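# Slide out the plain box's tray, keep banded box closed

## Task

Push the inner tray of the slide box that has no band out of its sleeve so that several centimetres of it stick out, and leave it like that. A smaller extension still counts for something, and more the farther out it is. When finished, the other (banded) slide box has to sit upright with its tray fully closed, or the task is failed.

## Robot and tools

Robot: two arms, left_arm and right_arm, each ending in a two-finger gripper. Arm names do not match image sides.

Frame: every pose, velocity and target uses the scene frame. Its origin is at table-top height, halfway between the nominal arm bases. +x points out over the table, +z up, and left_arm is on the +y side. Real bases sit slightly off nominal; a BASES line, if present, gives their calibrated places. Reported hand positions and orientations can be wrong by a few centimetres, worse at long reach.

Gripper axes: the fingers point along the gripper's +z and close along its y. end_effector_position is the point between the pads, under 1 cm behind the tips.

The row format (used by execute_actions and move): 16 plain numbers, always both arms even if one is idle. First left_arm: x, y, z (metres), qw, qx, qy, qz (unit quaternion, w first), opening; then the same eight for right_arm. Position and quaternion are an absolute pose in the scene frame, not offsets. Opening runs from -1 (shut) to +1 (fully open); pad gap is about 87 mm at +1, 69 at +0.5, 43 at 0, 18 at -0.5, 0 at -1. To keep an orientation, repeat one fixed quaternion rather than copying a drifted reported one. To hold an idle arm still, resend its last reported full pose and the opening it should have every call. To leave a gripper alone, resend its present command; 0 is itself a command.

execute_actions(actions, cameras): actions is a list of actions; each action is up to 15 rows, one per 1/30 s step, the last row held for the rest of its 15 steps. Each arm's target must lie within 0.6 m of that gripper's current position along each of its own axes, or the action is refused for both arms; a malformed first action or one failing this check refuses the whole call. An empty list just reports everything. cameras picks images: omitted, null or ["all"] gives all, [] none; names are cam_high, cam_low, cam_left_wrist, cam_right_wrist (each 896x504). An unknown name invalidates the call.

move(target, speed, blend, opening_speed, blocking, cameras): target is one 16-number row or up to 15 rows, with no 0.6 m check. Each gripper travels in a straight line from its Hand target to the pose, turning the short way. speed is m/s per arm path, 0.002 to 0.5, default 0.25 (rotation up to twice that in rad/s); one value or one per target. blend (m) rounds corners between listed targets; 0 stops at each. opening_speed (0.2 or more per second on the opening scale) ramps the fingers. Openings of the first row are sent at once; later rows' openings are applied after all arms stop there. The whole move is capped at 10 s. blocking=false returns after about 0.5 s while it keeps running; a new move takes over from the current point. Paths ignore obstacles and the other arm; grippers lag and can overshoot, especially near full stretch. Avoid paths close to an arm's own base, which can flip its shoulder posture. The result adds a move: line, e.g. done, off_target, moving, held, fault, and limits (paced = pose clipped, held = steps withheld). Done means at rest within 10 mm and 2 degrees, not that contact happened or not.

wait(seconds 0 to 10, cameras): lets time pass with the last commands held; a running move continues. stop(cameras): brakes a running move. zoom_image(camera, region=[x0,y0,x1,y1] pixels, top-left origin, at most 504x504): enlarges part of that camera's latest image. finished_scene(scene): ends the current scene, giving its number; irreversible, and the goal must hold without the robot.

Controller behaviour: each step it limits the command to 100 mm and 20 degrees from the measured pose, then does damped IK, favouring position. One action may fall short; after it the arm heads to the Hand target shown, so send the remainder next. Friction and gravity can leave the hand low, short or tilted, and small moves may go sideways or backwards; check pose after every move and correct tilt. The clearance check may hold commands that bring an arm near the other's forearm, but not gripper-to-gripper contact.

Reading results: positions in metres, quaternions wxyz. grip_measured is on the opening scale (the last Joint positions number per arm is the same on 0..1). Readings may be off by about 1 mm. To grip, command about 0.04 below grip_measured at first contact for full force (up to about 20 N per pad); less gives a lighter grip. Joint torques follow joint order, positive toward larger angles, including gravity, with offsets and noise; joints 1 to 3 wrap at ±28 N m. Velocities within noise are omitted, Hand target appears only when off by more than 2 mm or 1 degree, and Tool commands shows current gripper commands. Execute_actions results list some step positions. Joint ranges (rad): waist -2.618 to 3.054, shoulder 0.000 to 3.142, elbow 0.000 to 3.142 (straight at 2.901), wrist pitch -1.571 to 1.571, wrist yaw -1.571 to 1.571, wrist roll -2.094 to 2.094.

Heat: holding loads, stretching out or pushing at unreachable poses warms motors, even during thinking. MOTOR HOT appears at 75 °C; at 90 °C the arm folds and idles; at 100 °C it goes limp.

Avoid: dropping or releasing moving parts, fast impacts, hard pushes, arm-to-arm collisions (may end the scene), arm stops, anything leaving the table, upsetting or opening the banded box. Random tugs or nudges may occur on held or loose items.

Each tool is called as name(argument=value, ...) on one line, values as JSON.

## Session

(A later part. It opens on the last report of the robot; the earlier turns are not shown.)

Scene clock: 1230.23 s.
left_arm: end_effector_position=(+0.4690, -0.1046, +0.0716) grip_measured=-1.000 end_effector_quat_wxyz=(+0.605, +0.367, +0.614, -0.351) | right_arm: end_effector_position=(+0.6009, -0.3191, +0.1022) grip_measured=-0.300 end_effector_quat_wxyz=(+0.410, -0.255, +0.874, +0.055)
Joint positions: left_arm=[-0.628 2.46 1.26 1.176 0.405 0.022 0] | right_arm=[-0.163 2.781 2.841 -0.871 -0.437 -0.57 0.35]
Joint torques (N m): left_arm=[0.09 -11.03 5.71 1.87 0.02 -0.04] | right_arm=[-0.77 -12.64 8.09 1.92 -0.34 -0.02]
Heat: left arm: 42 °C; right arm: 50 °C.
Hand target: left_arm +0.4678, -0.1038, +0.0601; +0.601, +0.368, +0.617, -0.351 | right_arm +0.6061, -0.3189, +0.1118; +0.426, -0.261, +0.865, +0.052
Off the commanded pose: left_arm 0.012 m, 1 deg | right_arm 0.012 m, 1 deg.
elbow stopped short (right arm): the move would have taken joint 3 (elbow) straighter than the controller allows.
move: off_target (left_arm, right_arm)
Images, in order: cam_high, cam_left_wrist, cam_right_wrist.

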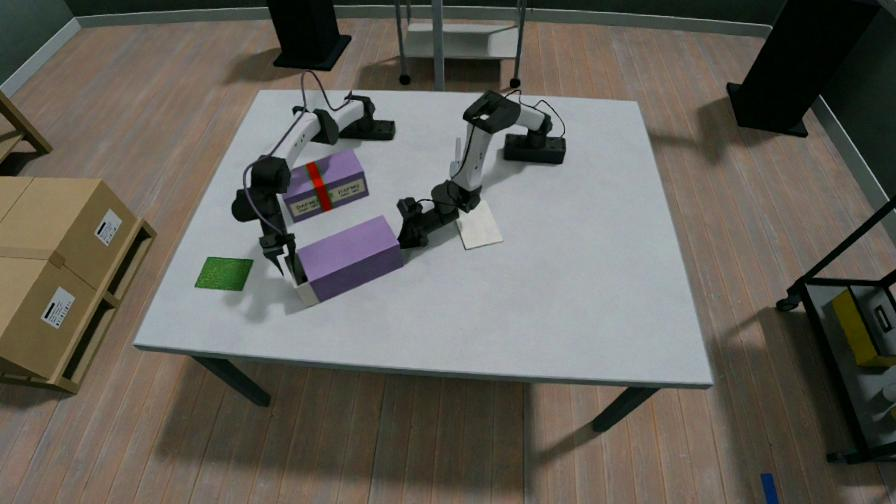

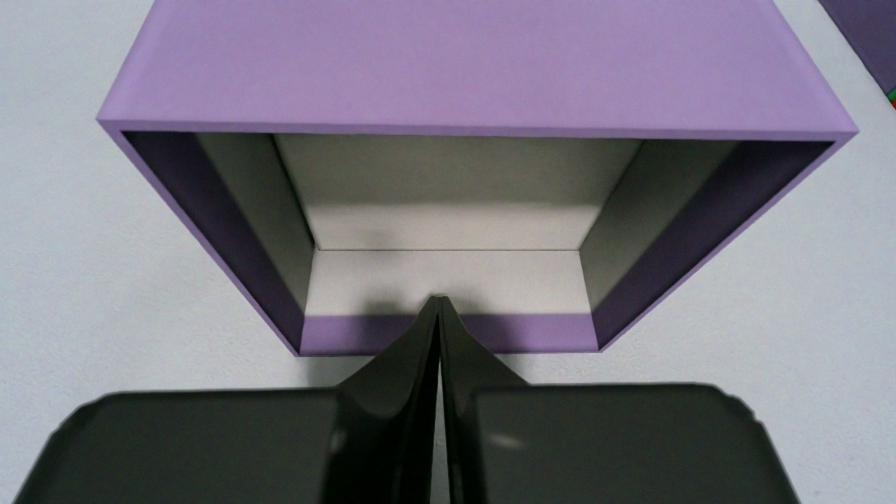

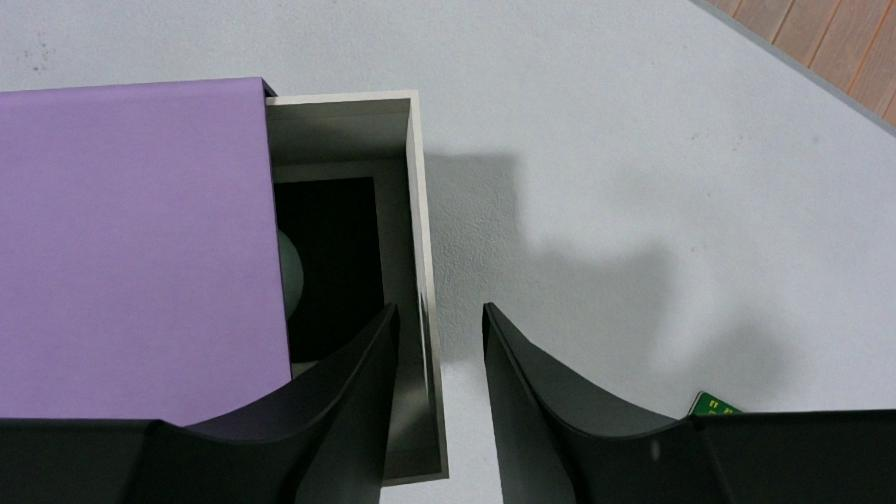

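move(target=[0.468,-0.104,0.03,0.601,0.368,0.617,-0.351,-1,0.605,-0.318,0.098,0.41,-0.265,0.87,0.06,-0.3], speed=0.04, cameras=["cam_high","cam_right_wrist","cam_left_wrist"])

move(target=[0.468,-0.104,0.03,0.601,0.368,0.617,-0.351,-1,0.605,-0.318,0.098,0.41,-0.265,0.87,0.06,-1], speed=0.04, opening_speed=0.5, cameras=["cam_high","cam_right_wrist","cam_left_wrist"])

Scene clock: 1242.13 s.
Off the commanded pose: left_arm 0.027 m, 3 deg | right_arm 0.005 m, 1 deg.
elbow stopped short (right arm): the move would have taken joint 3 (elbow) straighter than the controller allows.
move: off_target (left_arm)
Images, in order: cam_high, cam_left_wrist, cam_right_wrist.

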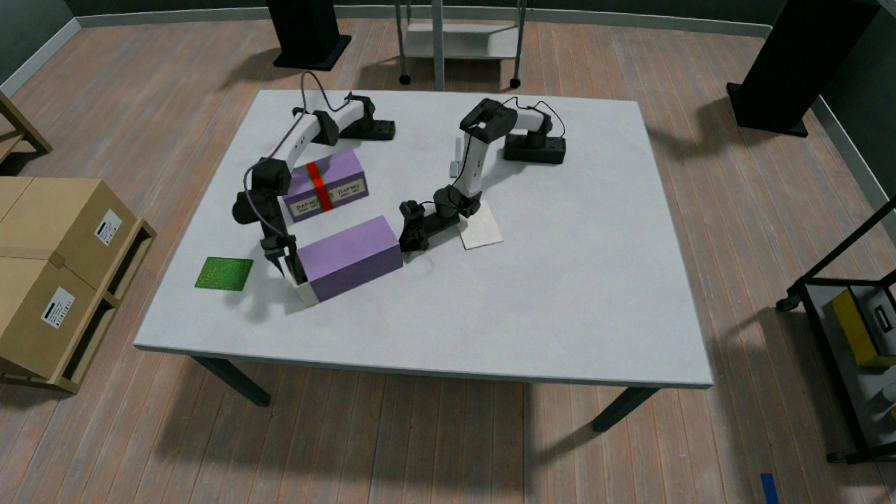

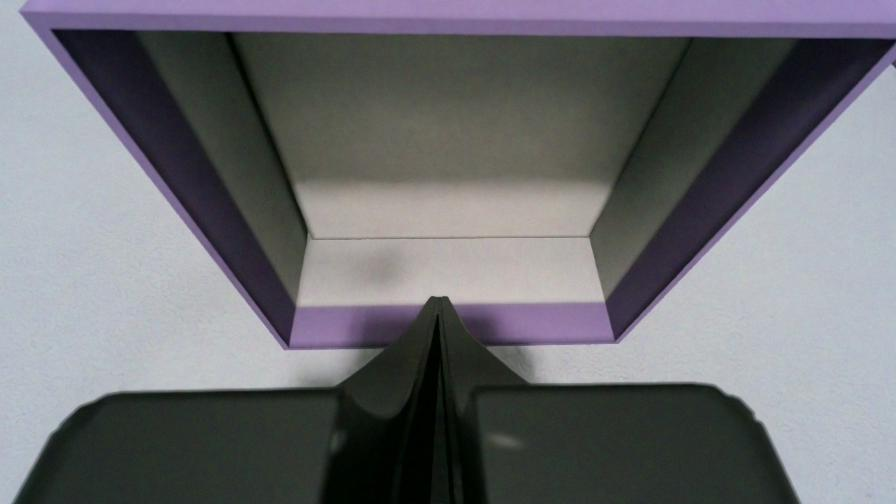

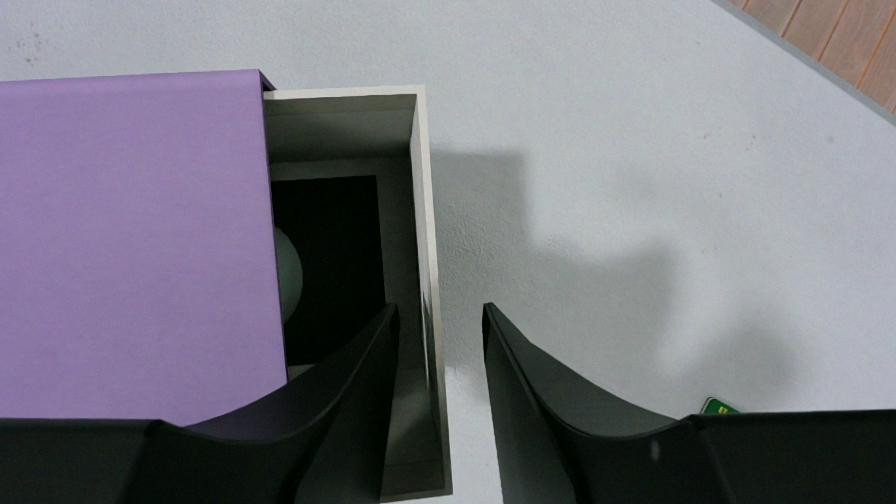

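Scene clock: 1243.73 s.
left_arm: end_effector_position=(+0.4687, -0.1043, +0.0571) grip_measured=-1.000 end_effector_quat_wxyz=(+0.622, +0.364, +0.596, -0.353) | right_arm: end_effector_position=(+0.5996, -0.3163, +0.0932) grip_measured=-0.843 end_effector_quat_wxyz=(+0.406, -0.258, +0.874, +0.068)
Joint positions: left_arm=[-0.628 2.538 1.268 1.295 0.405 0.022 0] | right_arm=[-0.165 2.796 2.841 -0.874 -0.46 -0.574 0.078]
Joint torques (N m): left_arm=[0.08 -9.61 6.57 1.48 0.08 -0.06] | right_arm=[-0.55 -12.31 8.09 1.84 -0.15 -0.09]
Hand target: left_arm +0.4667, -0.1028, +0.0307; +0.601, +0.368, +0.617, -0.351 | right_arm +0.6044, -0.3178, +0.0981; +0.416, -0.264, +0.869, +0.057
Off the commanded pose: left_arm 0.027 m, 3 deg | right_arm 0.007 m, 1 deg.
elbow stopped short (right arm): the move would have taken joint 3 (elbow) straighter than the controller allows.
move: off_target (left_arm)
Images, in order: cam_high, cam_left_wrist, cam_right_wrist.

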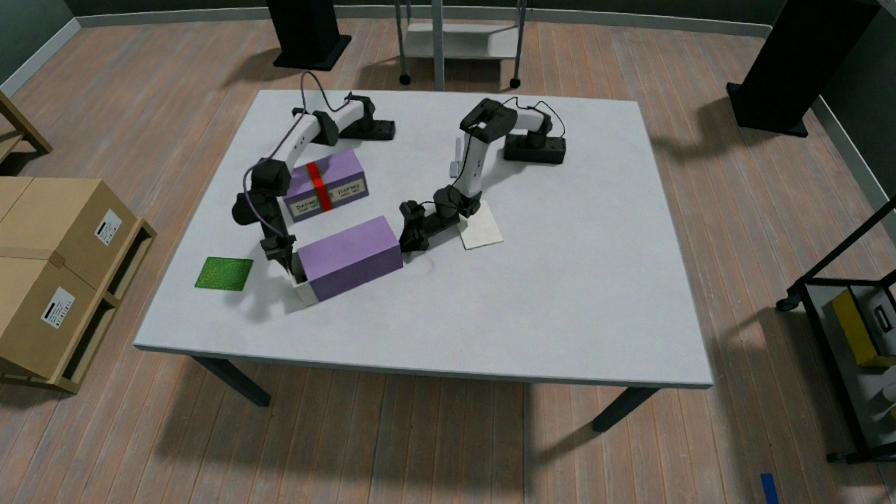

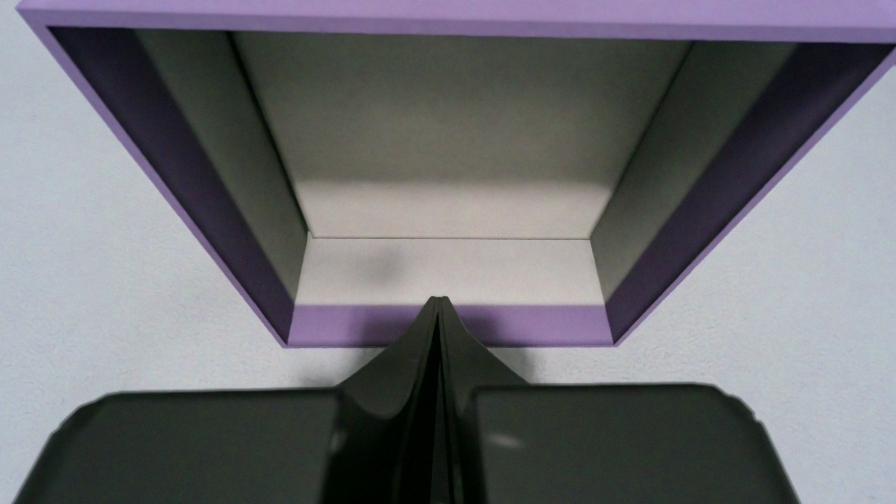

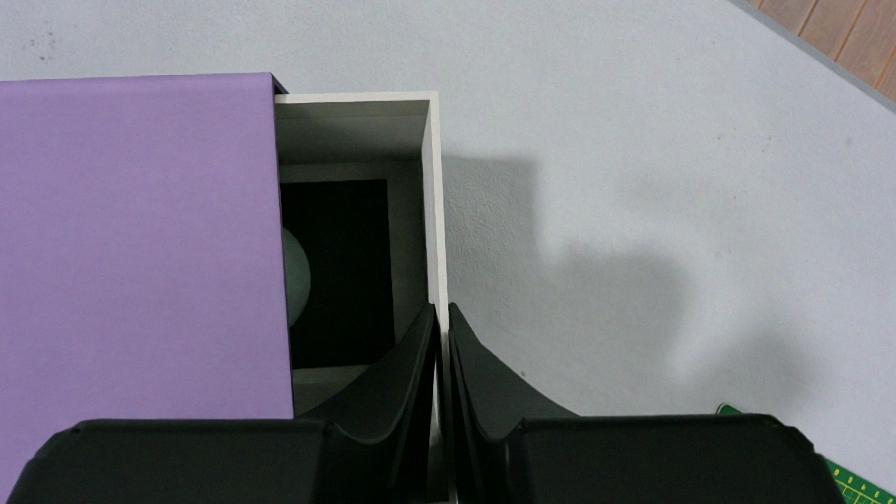

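move(target=[0.468,-0.104,0.025,0.601,0.368,0.617,-0.351,-1,0.614,-0.350,0.098,0.41,-0.265,0.87,0.06,-1], speed=0.03, cameras=["cam_high","cam_right_wrist","cam_left_wrist"])

Scene clock: 1256.37 s.
left_arm: end_effector_position=(+0.4700, -0.1052, +0.0571) grip_measured=-1.000 end_effector_quat_wxyz=(+0.628, +0.364, +0.591, -0.354) | right_arm: end_effector_position=(+0.5967, -0.3247, +0.0931) grip_measured=-0.882 end_effector_quat_wxyz=(+0.411, -0.247, +0.873, +0.088)
Joint positions: left_arm=[-0.628 2.552 1.277 1.315 0.405 0.022 0] | right_arm=[-0.192 2.799 2.841 -0.875 -0.51 -0.559 0.059]
Joint torques (N m): left_arm=[0.17 -9.5 5.98 1.35 0.11 -0.02] | right_arm=[-2.62 -11.55 8.06 2.48 0.04 -0.48]
Hand target: left_arm +0.4663, -0.1025, +0.0259; +0.601, +0.368, +0.617, -0.351 | right_arm +0.6102, -0.3497, +0.0989; +0.437, -0.256, +0.861, +0.046
Off the commanded pose: left_arm 0.032 m, 4 deg | right_arm 0.031 m, 4 deg.
elbow stopped short (right arm): the move would have taken joint 3 (elbow) straighter than the controller allows.
move: off_target (left_arm, right_arm)
Images, in order: cam_high, cam_left_wrist, cam_right_wrist.

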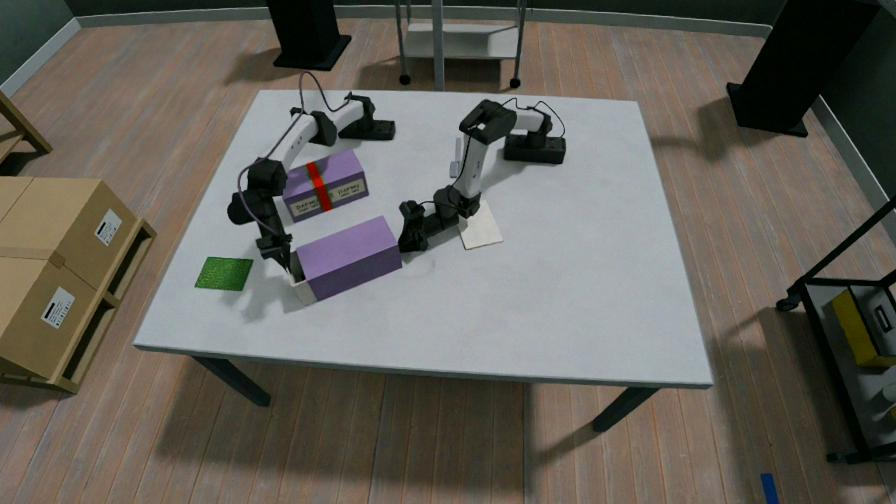

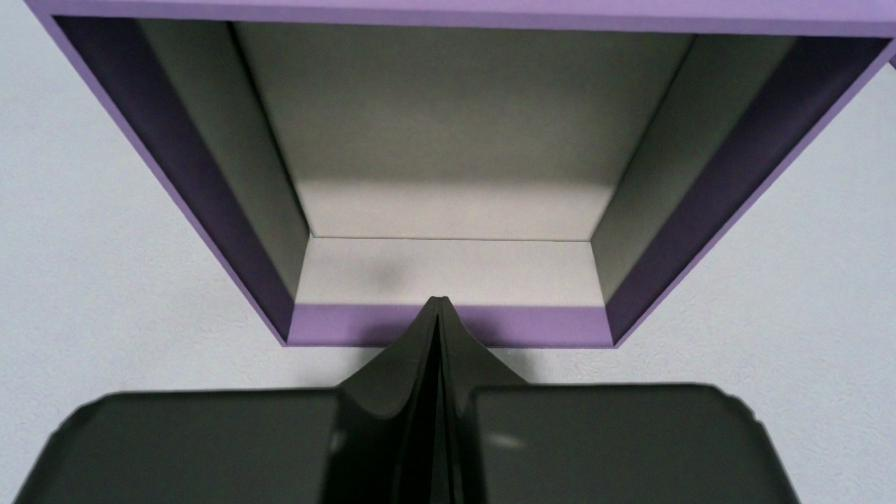

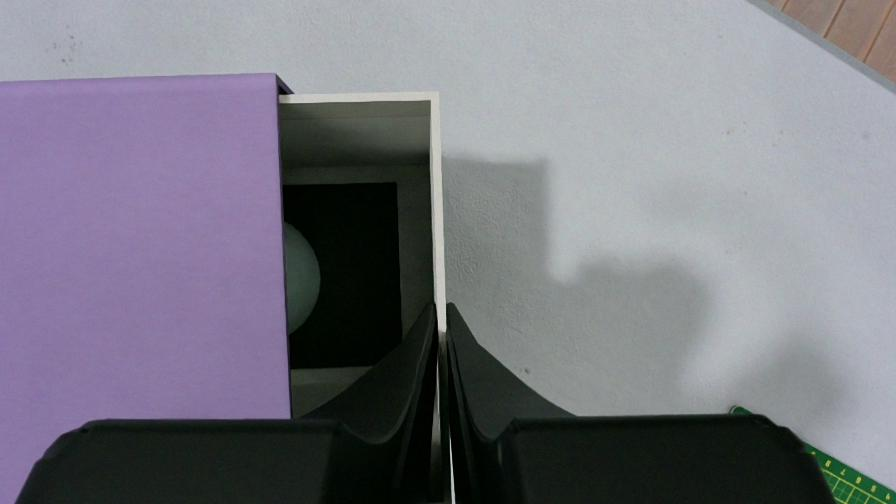

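move(target=[0.468,-0.104,-0.02,0.601,0.368,0.617,-0.351,-1,0.614,-0.350,0.098,0.41,-0.265,0.87,0.06,-1], speed=0.04, cameras=["cam_left_wrist"])

move(target=[0.468,-0.104,-0.02,0.601,0.368,0.617,-0.351,-1,0.624,-0.370,0.098,0.41,-0.265,0.87,0.06,-1], speed=0.03, cameras=["cam_high","cam_right_wrist","cam_left_wrist"])

Scene clock: 1270.30 s.
Off the commanded pose: left_arm 0.074 m, 12 deg | right_arm 0.026 m, 4 deg.
elbow stopped short (right arm): the move would have taken joint 3 (elbow) straighter than the controller allows.
move: off_target (left_arm, right_arm)
Images, in order: cam_left_wrist.

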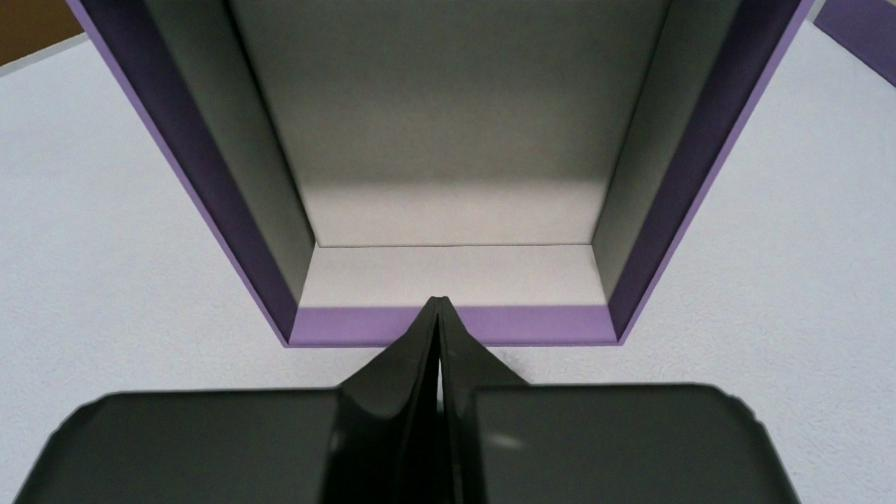

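Scene clock: 1271.77 s.
left_arm: end_effector_position=(+0.4697, -0.1058, +0.0555) grip_measured=-1.000 end_effector_quat_wxyz=(+0.671, +0.357, +0.541, -0.359) | right_arm: end_effector_position=(+0.5979, -0.3347, +0.0936) grip_measured=-0.887 end_effector_quat_wxyz=(+0.419, -0.239, +0.871, +0.092)
Joint positions: left_arm=[-0.628 2.66 1.312 1.522 0.409 0.022 0] | right_arm=[-0.213 2.804 2.841 -0.858 -0.532 -0.552 0.057]
Joint torques (N m): left_arm=[0.28 -7.75 3.82 0.44 0.01 -0.09] | right_arm=[-3.33 -10.99 8.08 2.92 0.12 -0.58]
Hand target: left_arm +0.4590, -0.0961, -0.0155; +0.603, +0.367, +0.616, -0.351 | right_arm +0.6166, -0.3691, +0.1000; +0.455, -0.250, +0.854, +0.035
Off the commanded pose: left_arm 0.076 m, 12 deg | right_arm 0.044 m, 5 deg.
elbow stopped short (right arm): the move would have taken joint 3 (elbow) straighter than the controller allows.
move: off_target (left_arm, right_arm)
Images, in order: cam_high, cam_left_wrist, cam_right_wrist.

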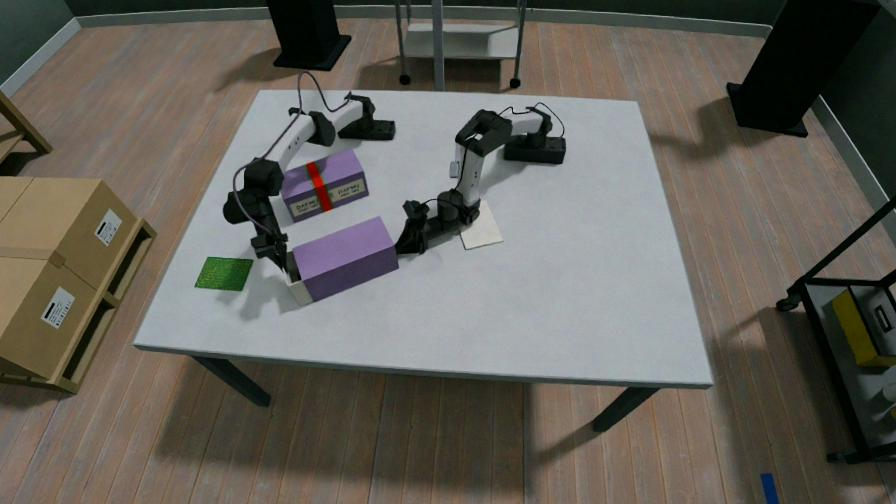

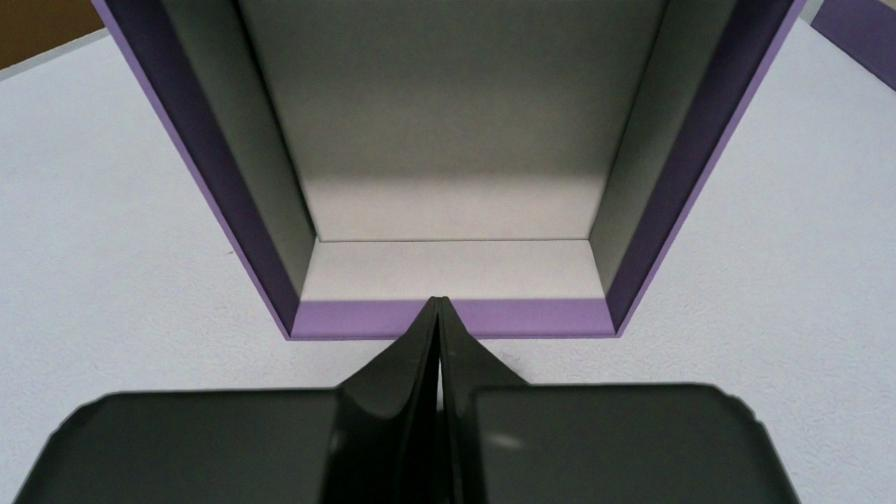

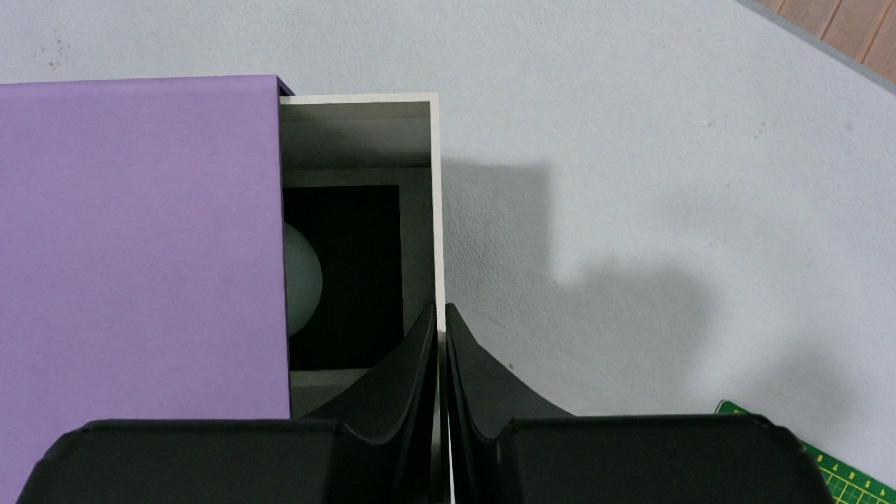

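move(target=[[0.468,-0.104,0.089,0.601,0.368,0.617,-0.351,-1,0.602,-0.334,0.098,0.41,-0.265,0.87,0.06,-1],[0.432,-0.032,0.095,0.601,0.368,0.617,-0.351,-1,0.602,-0.334,0.098,0.41,-0.265,0.87,0.06,-1]], speed=0.08, cameras=["cam_high","cam_right_wrist","cam_left_wrist"])

move(target=[0.390,-0.053,0.095,0.601,0.368,0.617,-0.351,0,0.602,-0.334,0.098,0.41,-0.265,0.87,0.06,-1], speed=0.1, cameras=["cam_high","cam_low","cam_left_wrist"])

Scene clock: 1311.10 s.
Off the commanded pose: left_arm 0.022 m, 3 deg | right_arm 0.007 m, 4 deg.
move: off_target (left_arm, right_arm)
Images, in order: cam_high, cam_left_wrist, cam_right_wrist.

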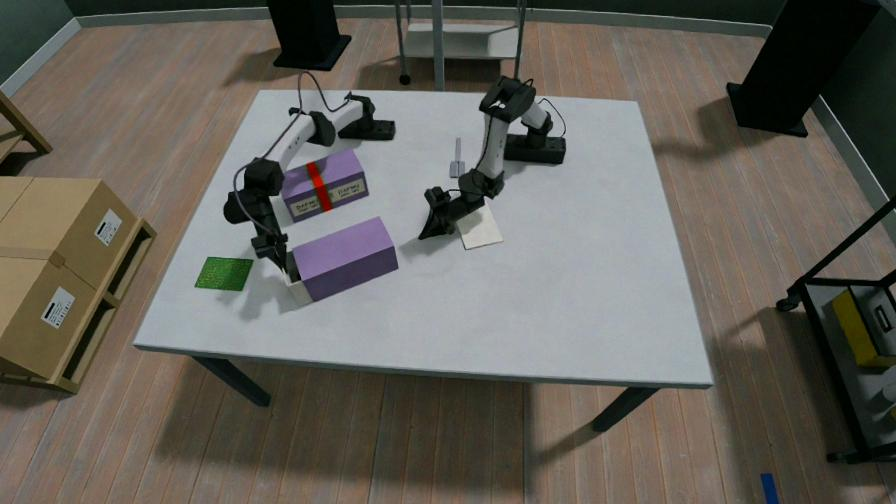

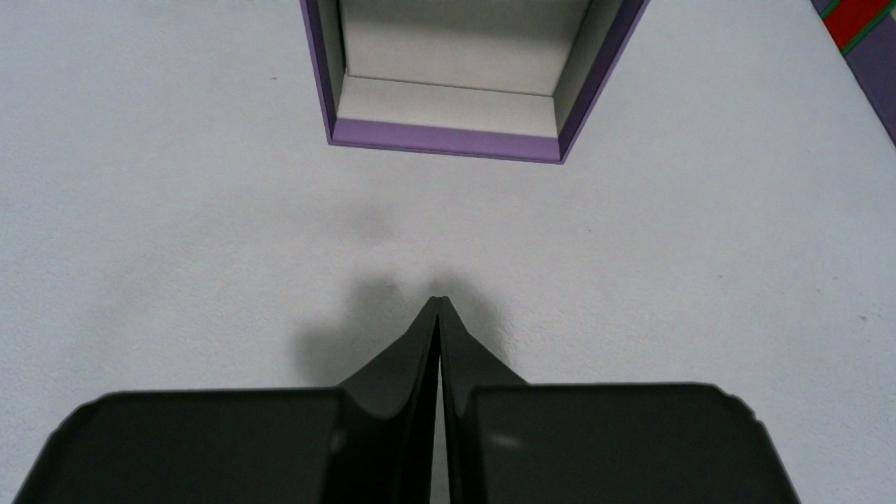

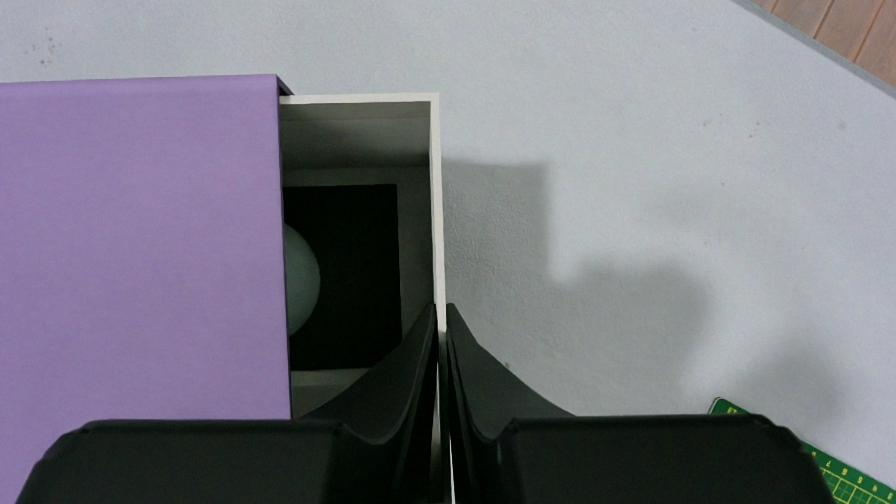

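Scene clock: 1312.27 s.
left_arm: end_effector_position=(+0.3889, -0.0525, +0.0739) grip_measured=+0.000 end_effector_quat_wxyz=(+0.584, +0.372, +0.631, -0.350) | right_arm: end_effector_position=(+0.5985, -0.3315, +0.0928) grip_measured=-0.885 end_effector_quat_wxyz=(+0.417, -0.243, +0.871, +0.088)
Joint positions: left_arm=[-0.647 2.232 0.812 1.341 0.393 0.022 0.5] | right_arm=[-0.205 2.804 2.841 -0.86 -0.521 -0.556 0.057]
Joint torques (N m): left_arm=[-0.01 -14.75 3.29 1.94 0.04 -0.05] | right_arm=[0.29 -13.33 7.39 1.66 0.2 -0.53]
Hand target: left_arm +0.3900, -0.0532, +0.0944; +0.601, +0.368, +0.617, -0.351 | right_arm +0.6016, -0.3340, +0.0983; +0.418, -0.262, +0.868, +0.057
Off the commanded pose: left_arm 0.021 m, 3 deg | right_arm 0.007 m, 4 deg.
move: off_target (left_arm, right_arm)
Images, in order: cam_high, cam_low, cam_left_wrist.

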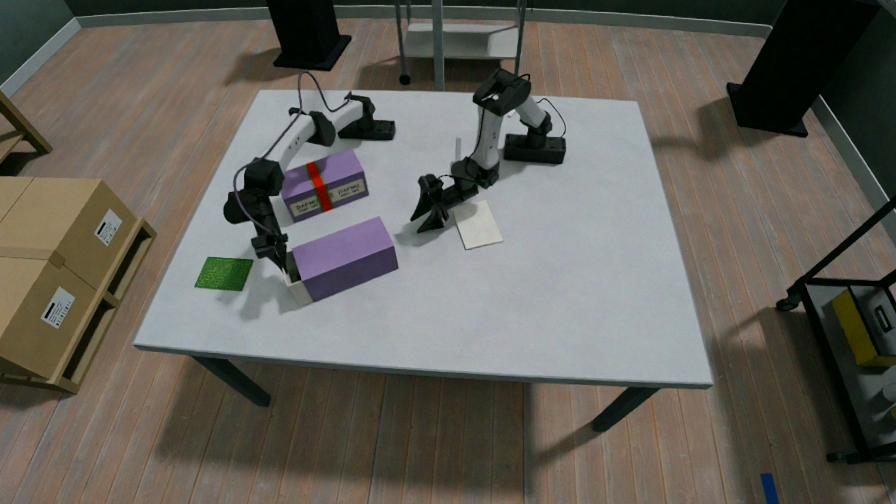

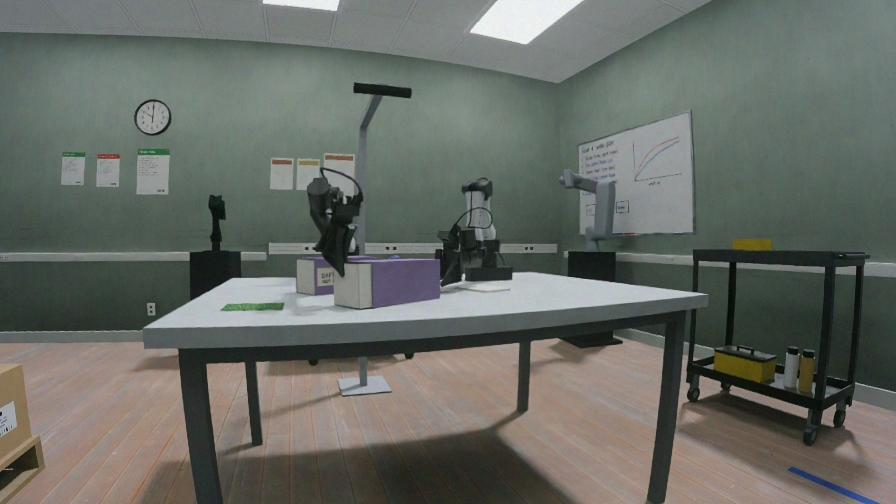

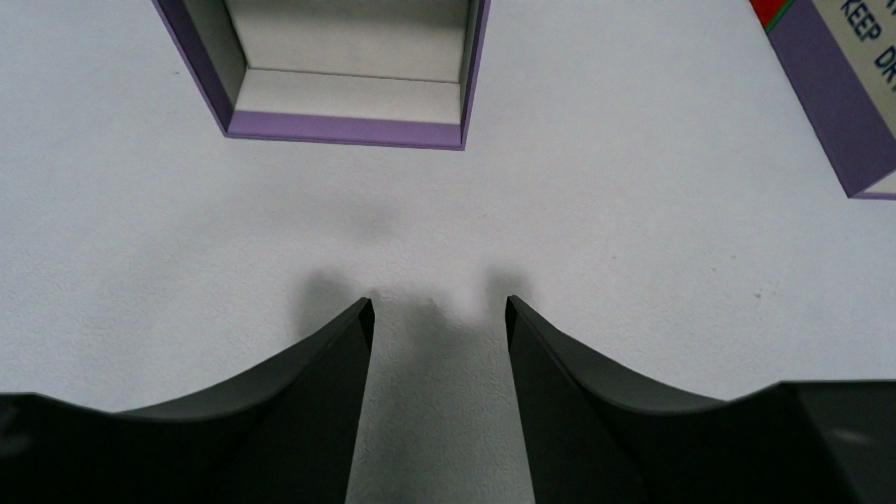

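move(target=[[0.381,-0.057,0.095,0.5915,0.384,0.607,-0.3665,0,0.602,-0.334,0.098,0.41,-0.265,0.87,0.06,-1],[0.395,-0.089,0.095,0.5915,0.384,0.607,-0.3665,0,0.602,-0.334,0.098,0.41,-0.265,0.87,0.06,-1]], speed=0.06, cameras=["cam_high","cam_low","cam_left_wrist"])

Scene clock: 1327.03 s.
left_arm: end_effector_position=(+0.3929, -0.0841, +0.0954) grip_measured=+0.000 end_effector_quat_wxyz=(+0.591, +0.384, +0.607, -0.367) | right_arm: end_effector_position=(+0.5985, -0.3315, +0.0928) grip_measured=-0.885 end_effector_quat_wxyz=(+0.417, -0.243, +0.871, +0.088)
Joint positions: left_arm=[-0.686 2.232 0.918 1.278 0.402 0.022 0.5] | right_arm=[-0.205 2.804 2.841 -0.86 -0.521 -0.556 0.057]
Joint torques (N m): left_arm=[-0.84 -10.04 6.76 1.72 0.05 0] | right_arm=[0.29 -13.31 7.36 1.67 0.21 -0.53]
Hand target: left_arm +0.3949, -0.0888, +0.0949; +0.591, +0.384, +0.607, -0.366 | right_arm +0.6016, -0.3340, +0.0983; +0.418, -0.262, +0.868, +0.057
Off the commanded pose: left_arm 0.005 m, 0 deg | right_arm 0.007 m, 4 deg.
move: off_target (right_arm)
Images, in order: cam_high, cam_low, cam_left_wrist.

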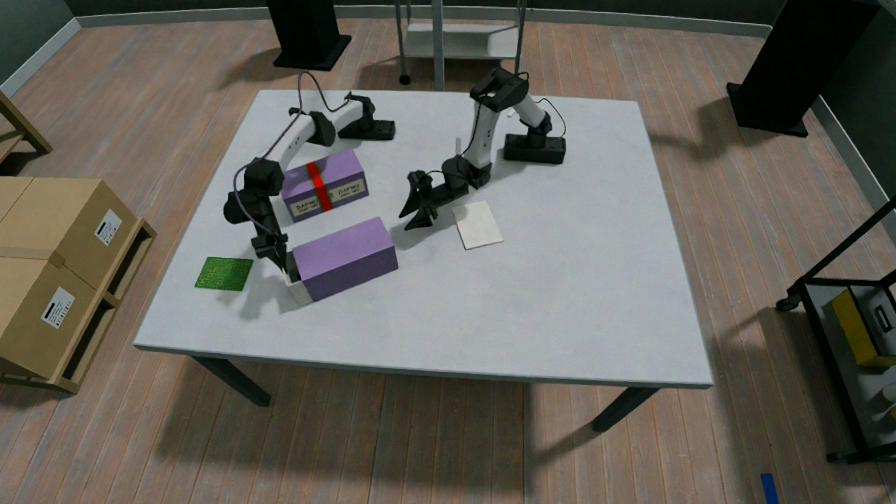

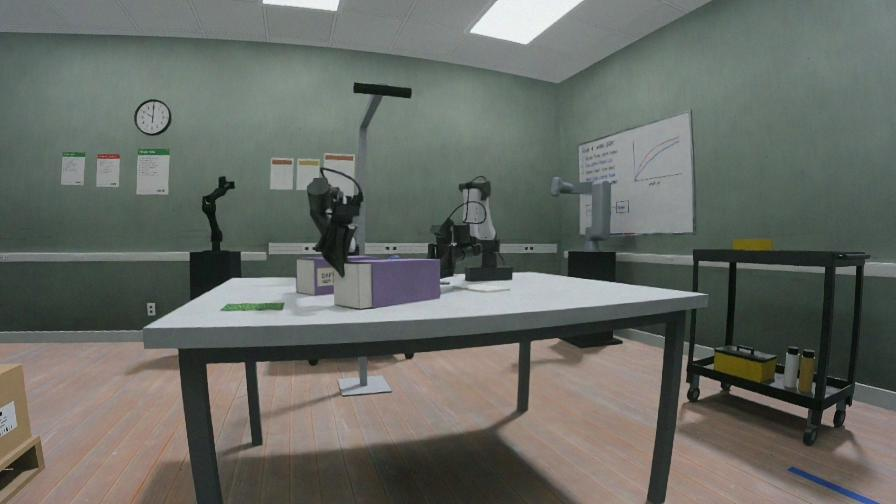

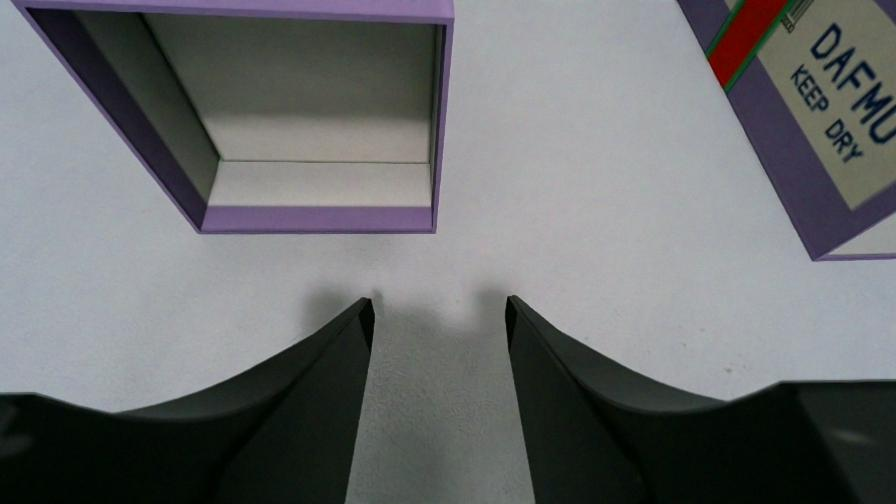

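move(target=[0.411,-0.125,0.095,0.5915,0.384,0.607,-0.3665,0,0.602,-0.334,0.098,0.41,-0.265,0.87,0.06,-1], speed=0.04, cameras=["cam_high","cam_left_wrist"])

Scene clock: 1342.63 s.
left_arm: end_effector_position=(+0.4092, -0.1195, +0.1015) grip_measured=+0.000 end_effector_quat_wxyz=(+0.594, +0.384, +0.604, -0.367) | right_arm: end_effector_position=(+0.5985, -0.3315, +0.0928) grip_measured=-0.885 end_effector_quat_wxyz=(+0.417, -0.243, +0.871, +0.088)
Joint positions: left_arm=[-0.725 2.293 1.085 1.181 0.363 0.022 0.5] | right_arm=[-0.205 2.804 2.841 -0.86 -0.521 -0.556 0.057]
Joint torques (N m): left_arm=[-0.54 -9.84 7.91 1.69 0.01 -0.02] | right_arm=[0.28 -13.33 7.38 1.66 0.2 -0.53]
Heat: left arm: 42 °C; right arm: 56 °C.
Hand target: left_arm +0.4107, -0.1247, +0.0951; +0.592, +0.384, +0.607, -0.366 | right_arm +0.6016, -0.3340, +0.0983; +0.418, -0.262, +0.868, +0.057
Off the commanded pose: left_arm 0.009 m, 0 deg | right_arm 0.007 m, 4 deg.
move: off_target (right_arm)
Images, in order: cam_high, cam_left_wrist.

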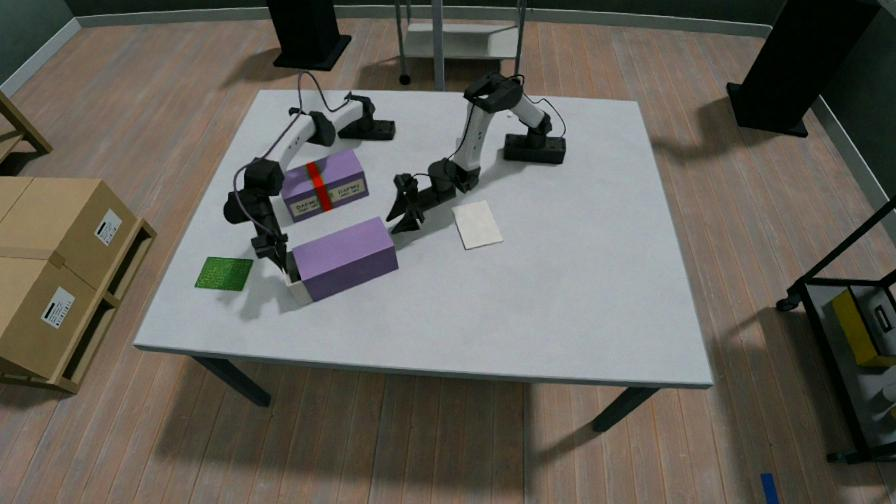

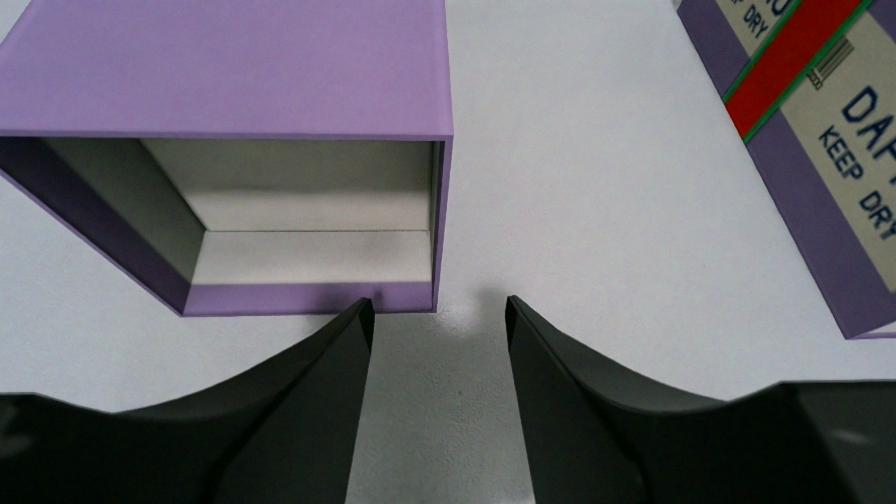

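move(target=[0.422,-0.150,0.09,0.5915,0.384,0.607,-0.3665,0,0.602,-0.334,0.098,0.41,-0.265,0.87,0.06,-1], speed=0.04, cameras=["cam_high","cam_low","cam_left_wrist"])

Scene clock: 1353.87 s.
left_arm: end_effector_position=(+0.4205, -0.1443, +0.0972) grip_measured=+0.000 end_effector_quat_wxyz=(+0.594, +0.384, +0.604, -0.367) | right_arm: end_effector_position=(+0.5985, -0.3315, +0.0928) grip_measured=-0.885 end_effector_quat_wxyz=(+0.417, -0.243, +0.871, +0.088)
Joint positions: left_arm=[-0.748 2.364 1.214 1.124 0.34 0.022 0.5] | right_arm=[-0.205 2.804 2.841 -0.86 -0.521 -0.556 0.057]
Joint torques (N m): left_arm=[-0.66 -10.48 8.21 1.68 -0.04 -0.09] | right_arm=[0.29 -13.31 7.39 1.66 0.2 -0.54]
Hand target: left_arm +0.4216, -0.1496, +0.0901; +0.591, +0.384, +0.607, -0.366 | right_arm +0.6016, -0.3340, +0.0983; +0.418, -0.262, +0.868, +0.057
Off the commanded pose: left_arm 0.009 m, 0 deg | right_arm 0.007 m, 4 deg.
move: off_target (right_arm)
Images, in order: cam_high, cam_low, cam_left_wrist.

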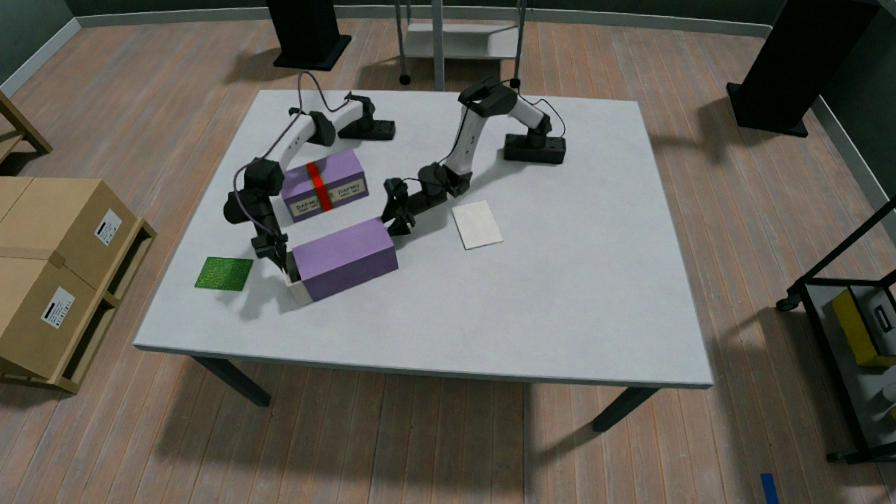

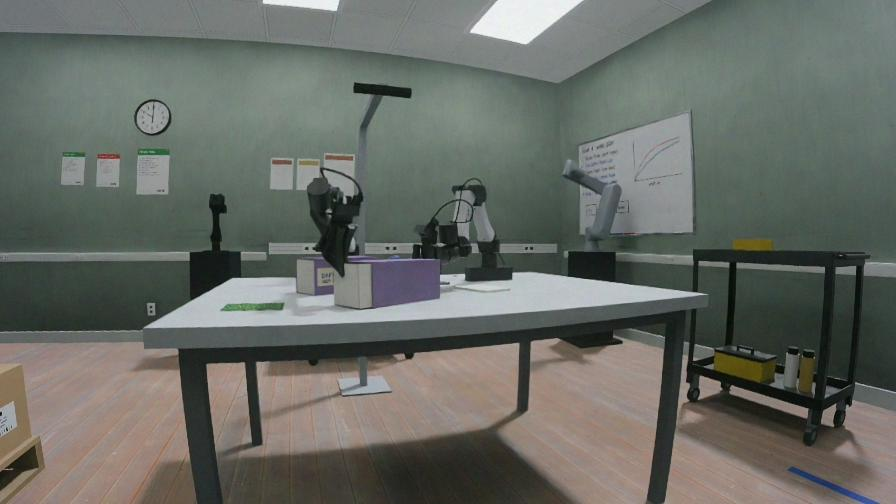

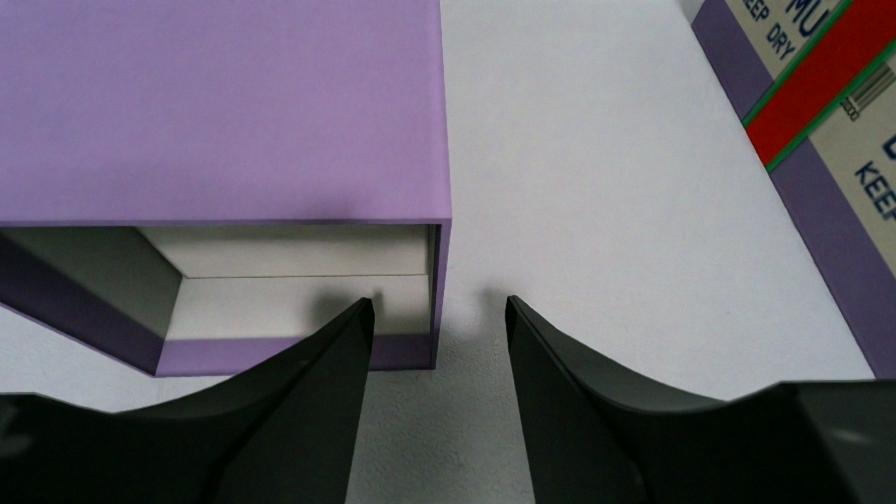

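move(target=[0.432,-0.173,0.085,0.5915,0.384,0.607,-0.3665,0,0.602,-0.334,0.098,0.41,-0.265,0.87,0.06,-1], speed=0.04, cameras=["cam_high","cam_right_wrist","cam_left_wrist"])

Scene clock: 1364.33 s.
left_arm: end_effector_position=(+0.4309, -0.1672, +0.0927) grip_measured=+0.000 end_effector_quat_wxyz=(+0.594, +0.384, +0.604, -0.367) | right_arm: end_effector_position=(+0.5985, -0.3315, +0.0928) grip_measured=-0.885 end_effector_quat_wxyz=(+0.417, -0.243, +0.871, +0.088)
Joint positions: left_arm=[-0.768 2.434 1.341 1.067 0.32 0.022 0.5] | right_arm=[-0.205 2.804 2.841 -0.86 -0.521 -0.556 0.057]
Joint torques (N m): left_arm=[-0.7 -11.18 8.59 1.73 0.02 -0.05] | right_arm=[0.29 -13.31 7.38 1.66 0.21 -0.54]
Hand target: left_arm +0.4315, -0.1725, +0.0849; +0.591, +0.384, +0.607, -0.366 | right_arm +0.6016, -0.3340, +0.0983; +0.418, -0.262, +0.868, +0.057
Off the commanded pose: left_arm 0.010 m, 1 deg | right_arm 0.007 m, 4 deg.
move: off_target (right_arm)
Images, in order: cam_high, cam_left_wrist, cam_right_wrist.

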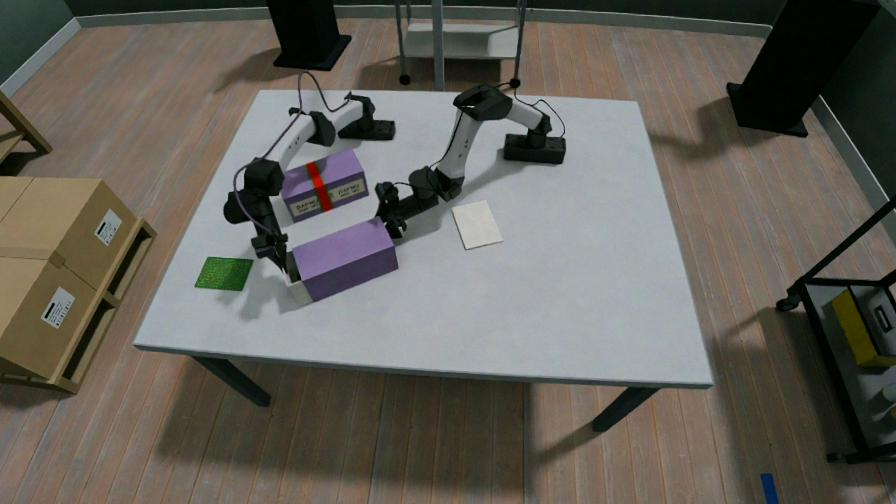

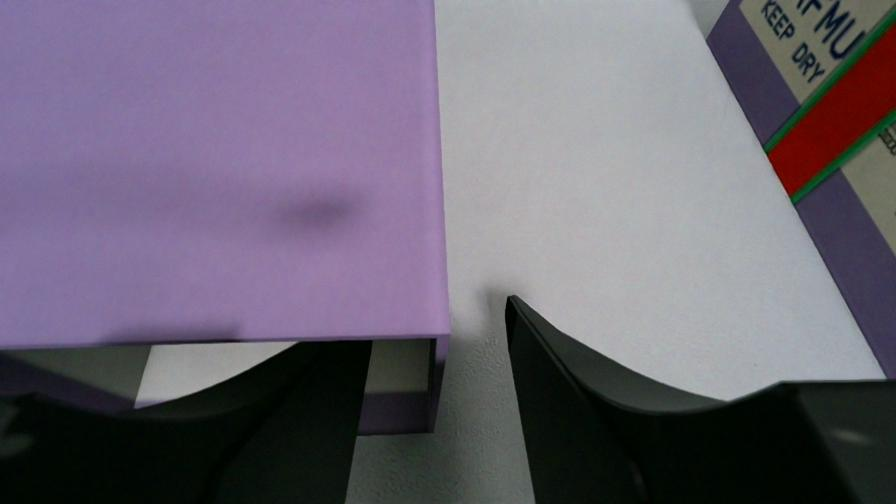

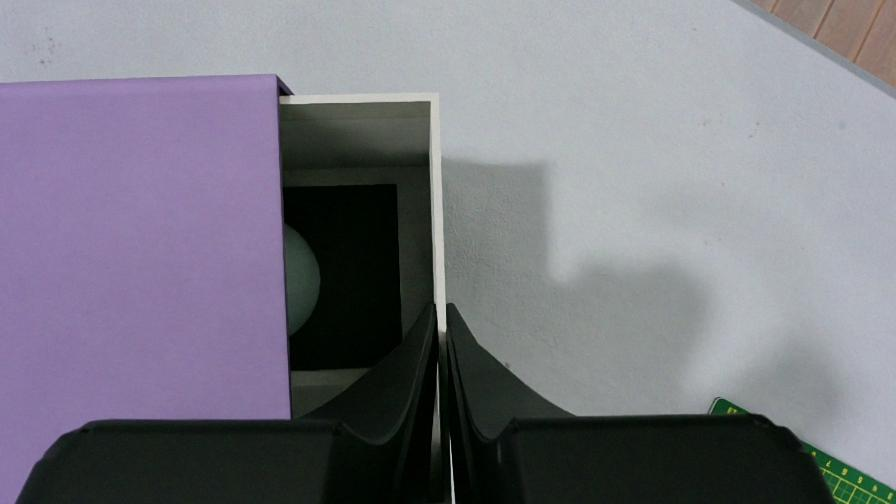

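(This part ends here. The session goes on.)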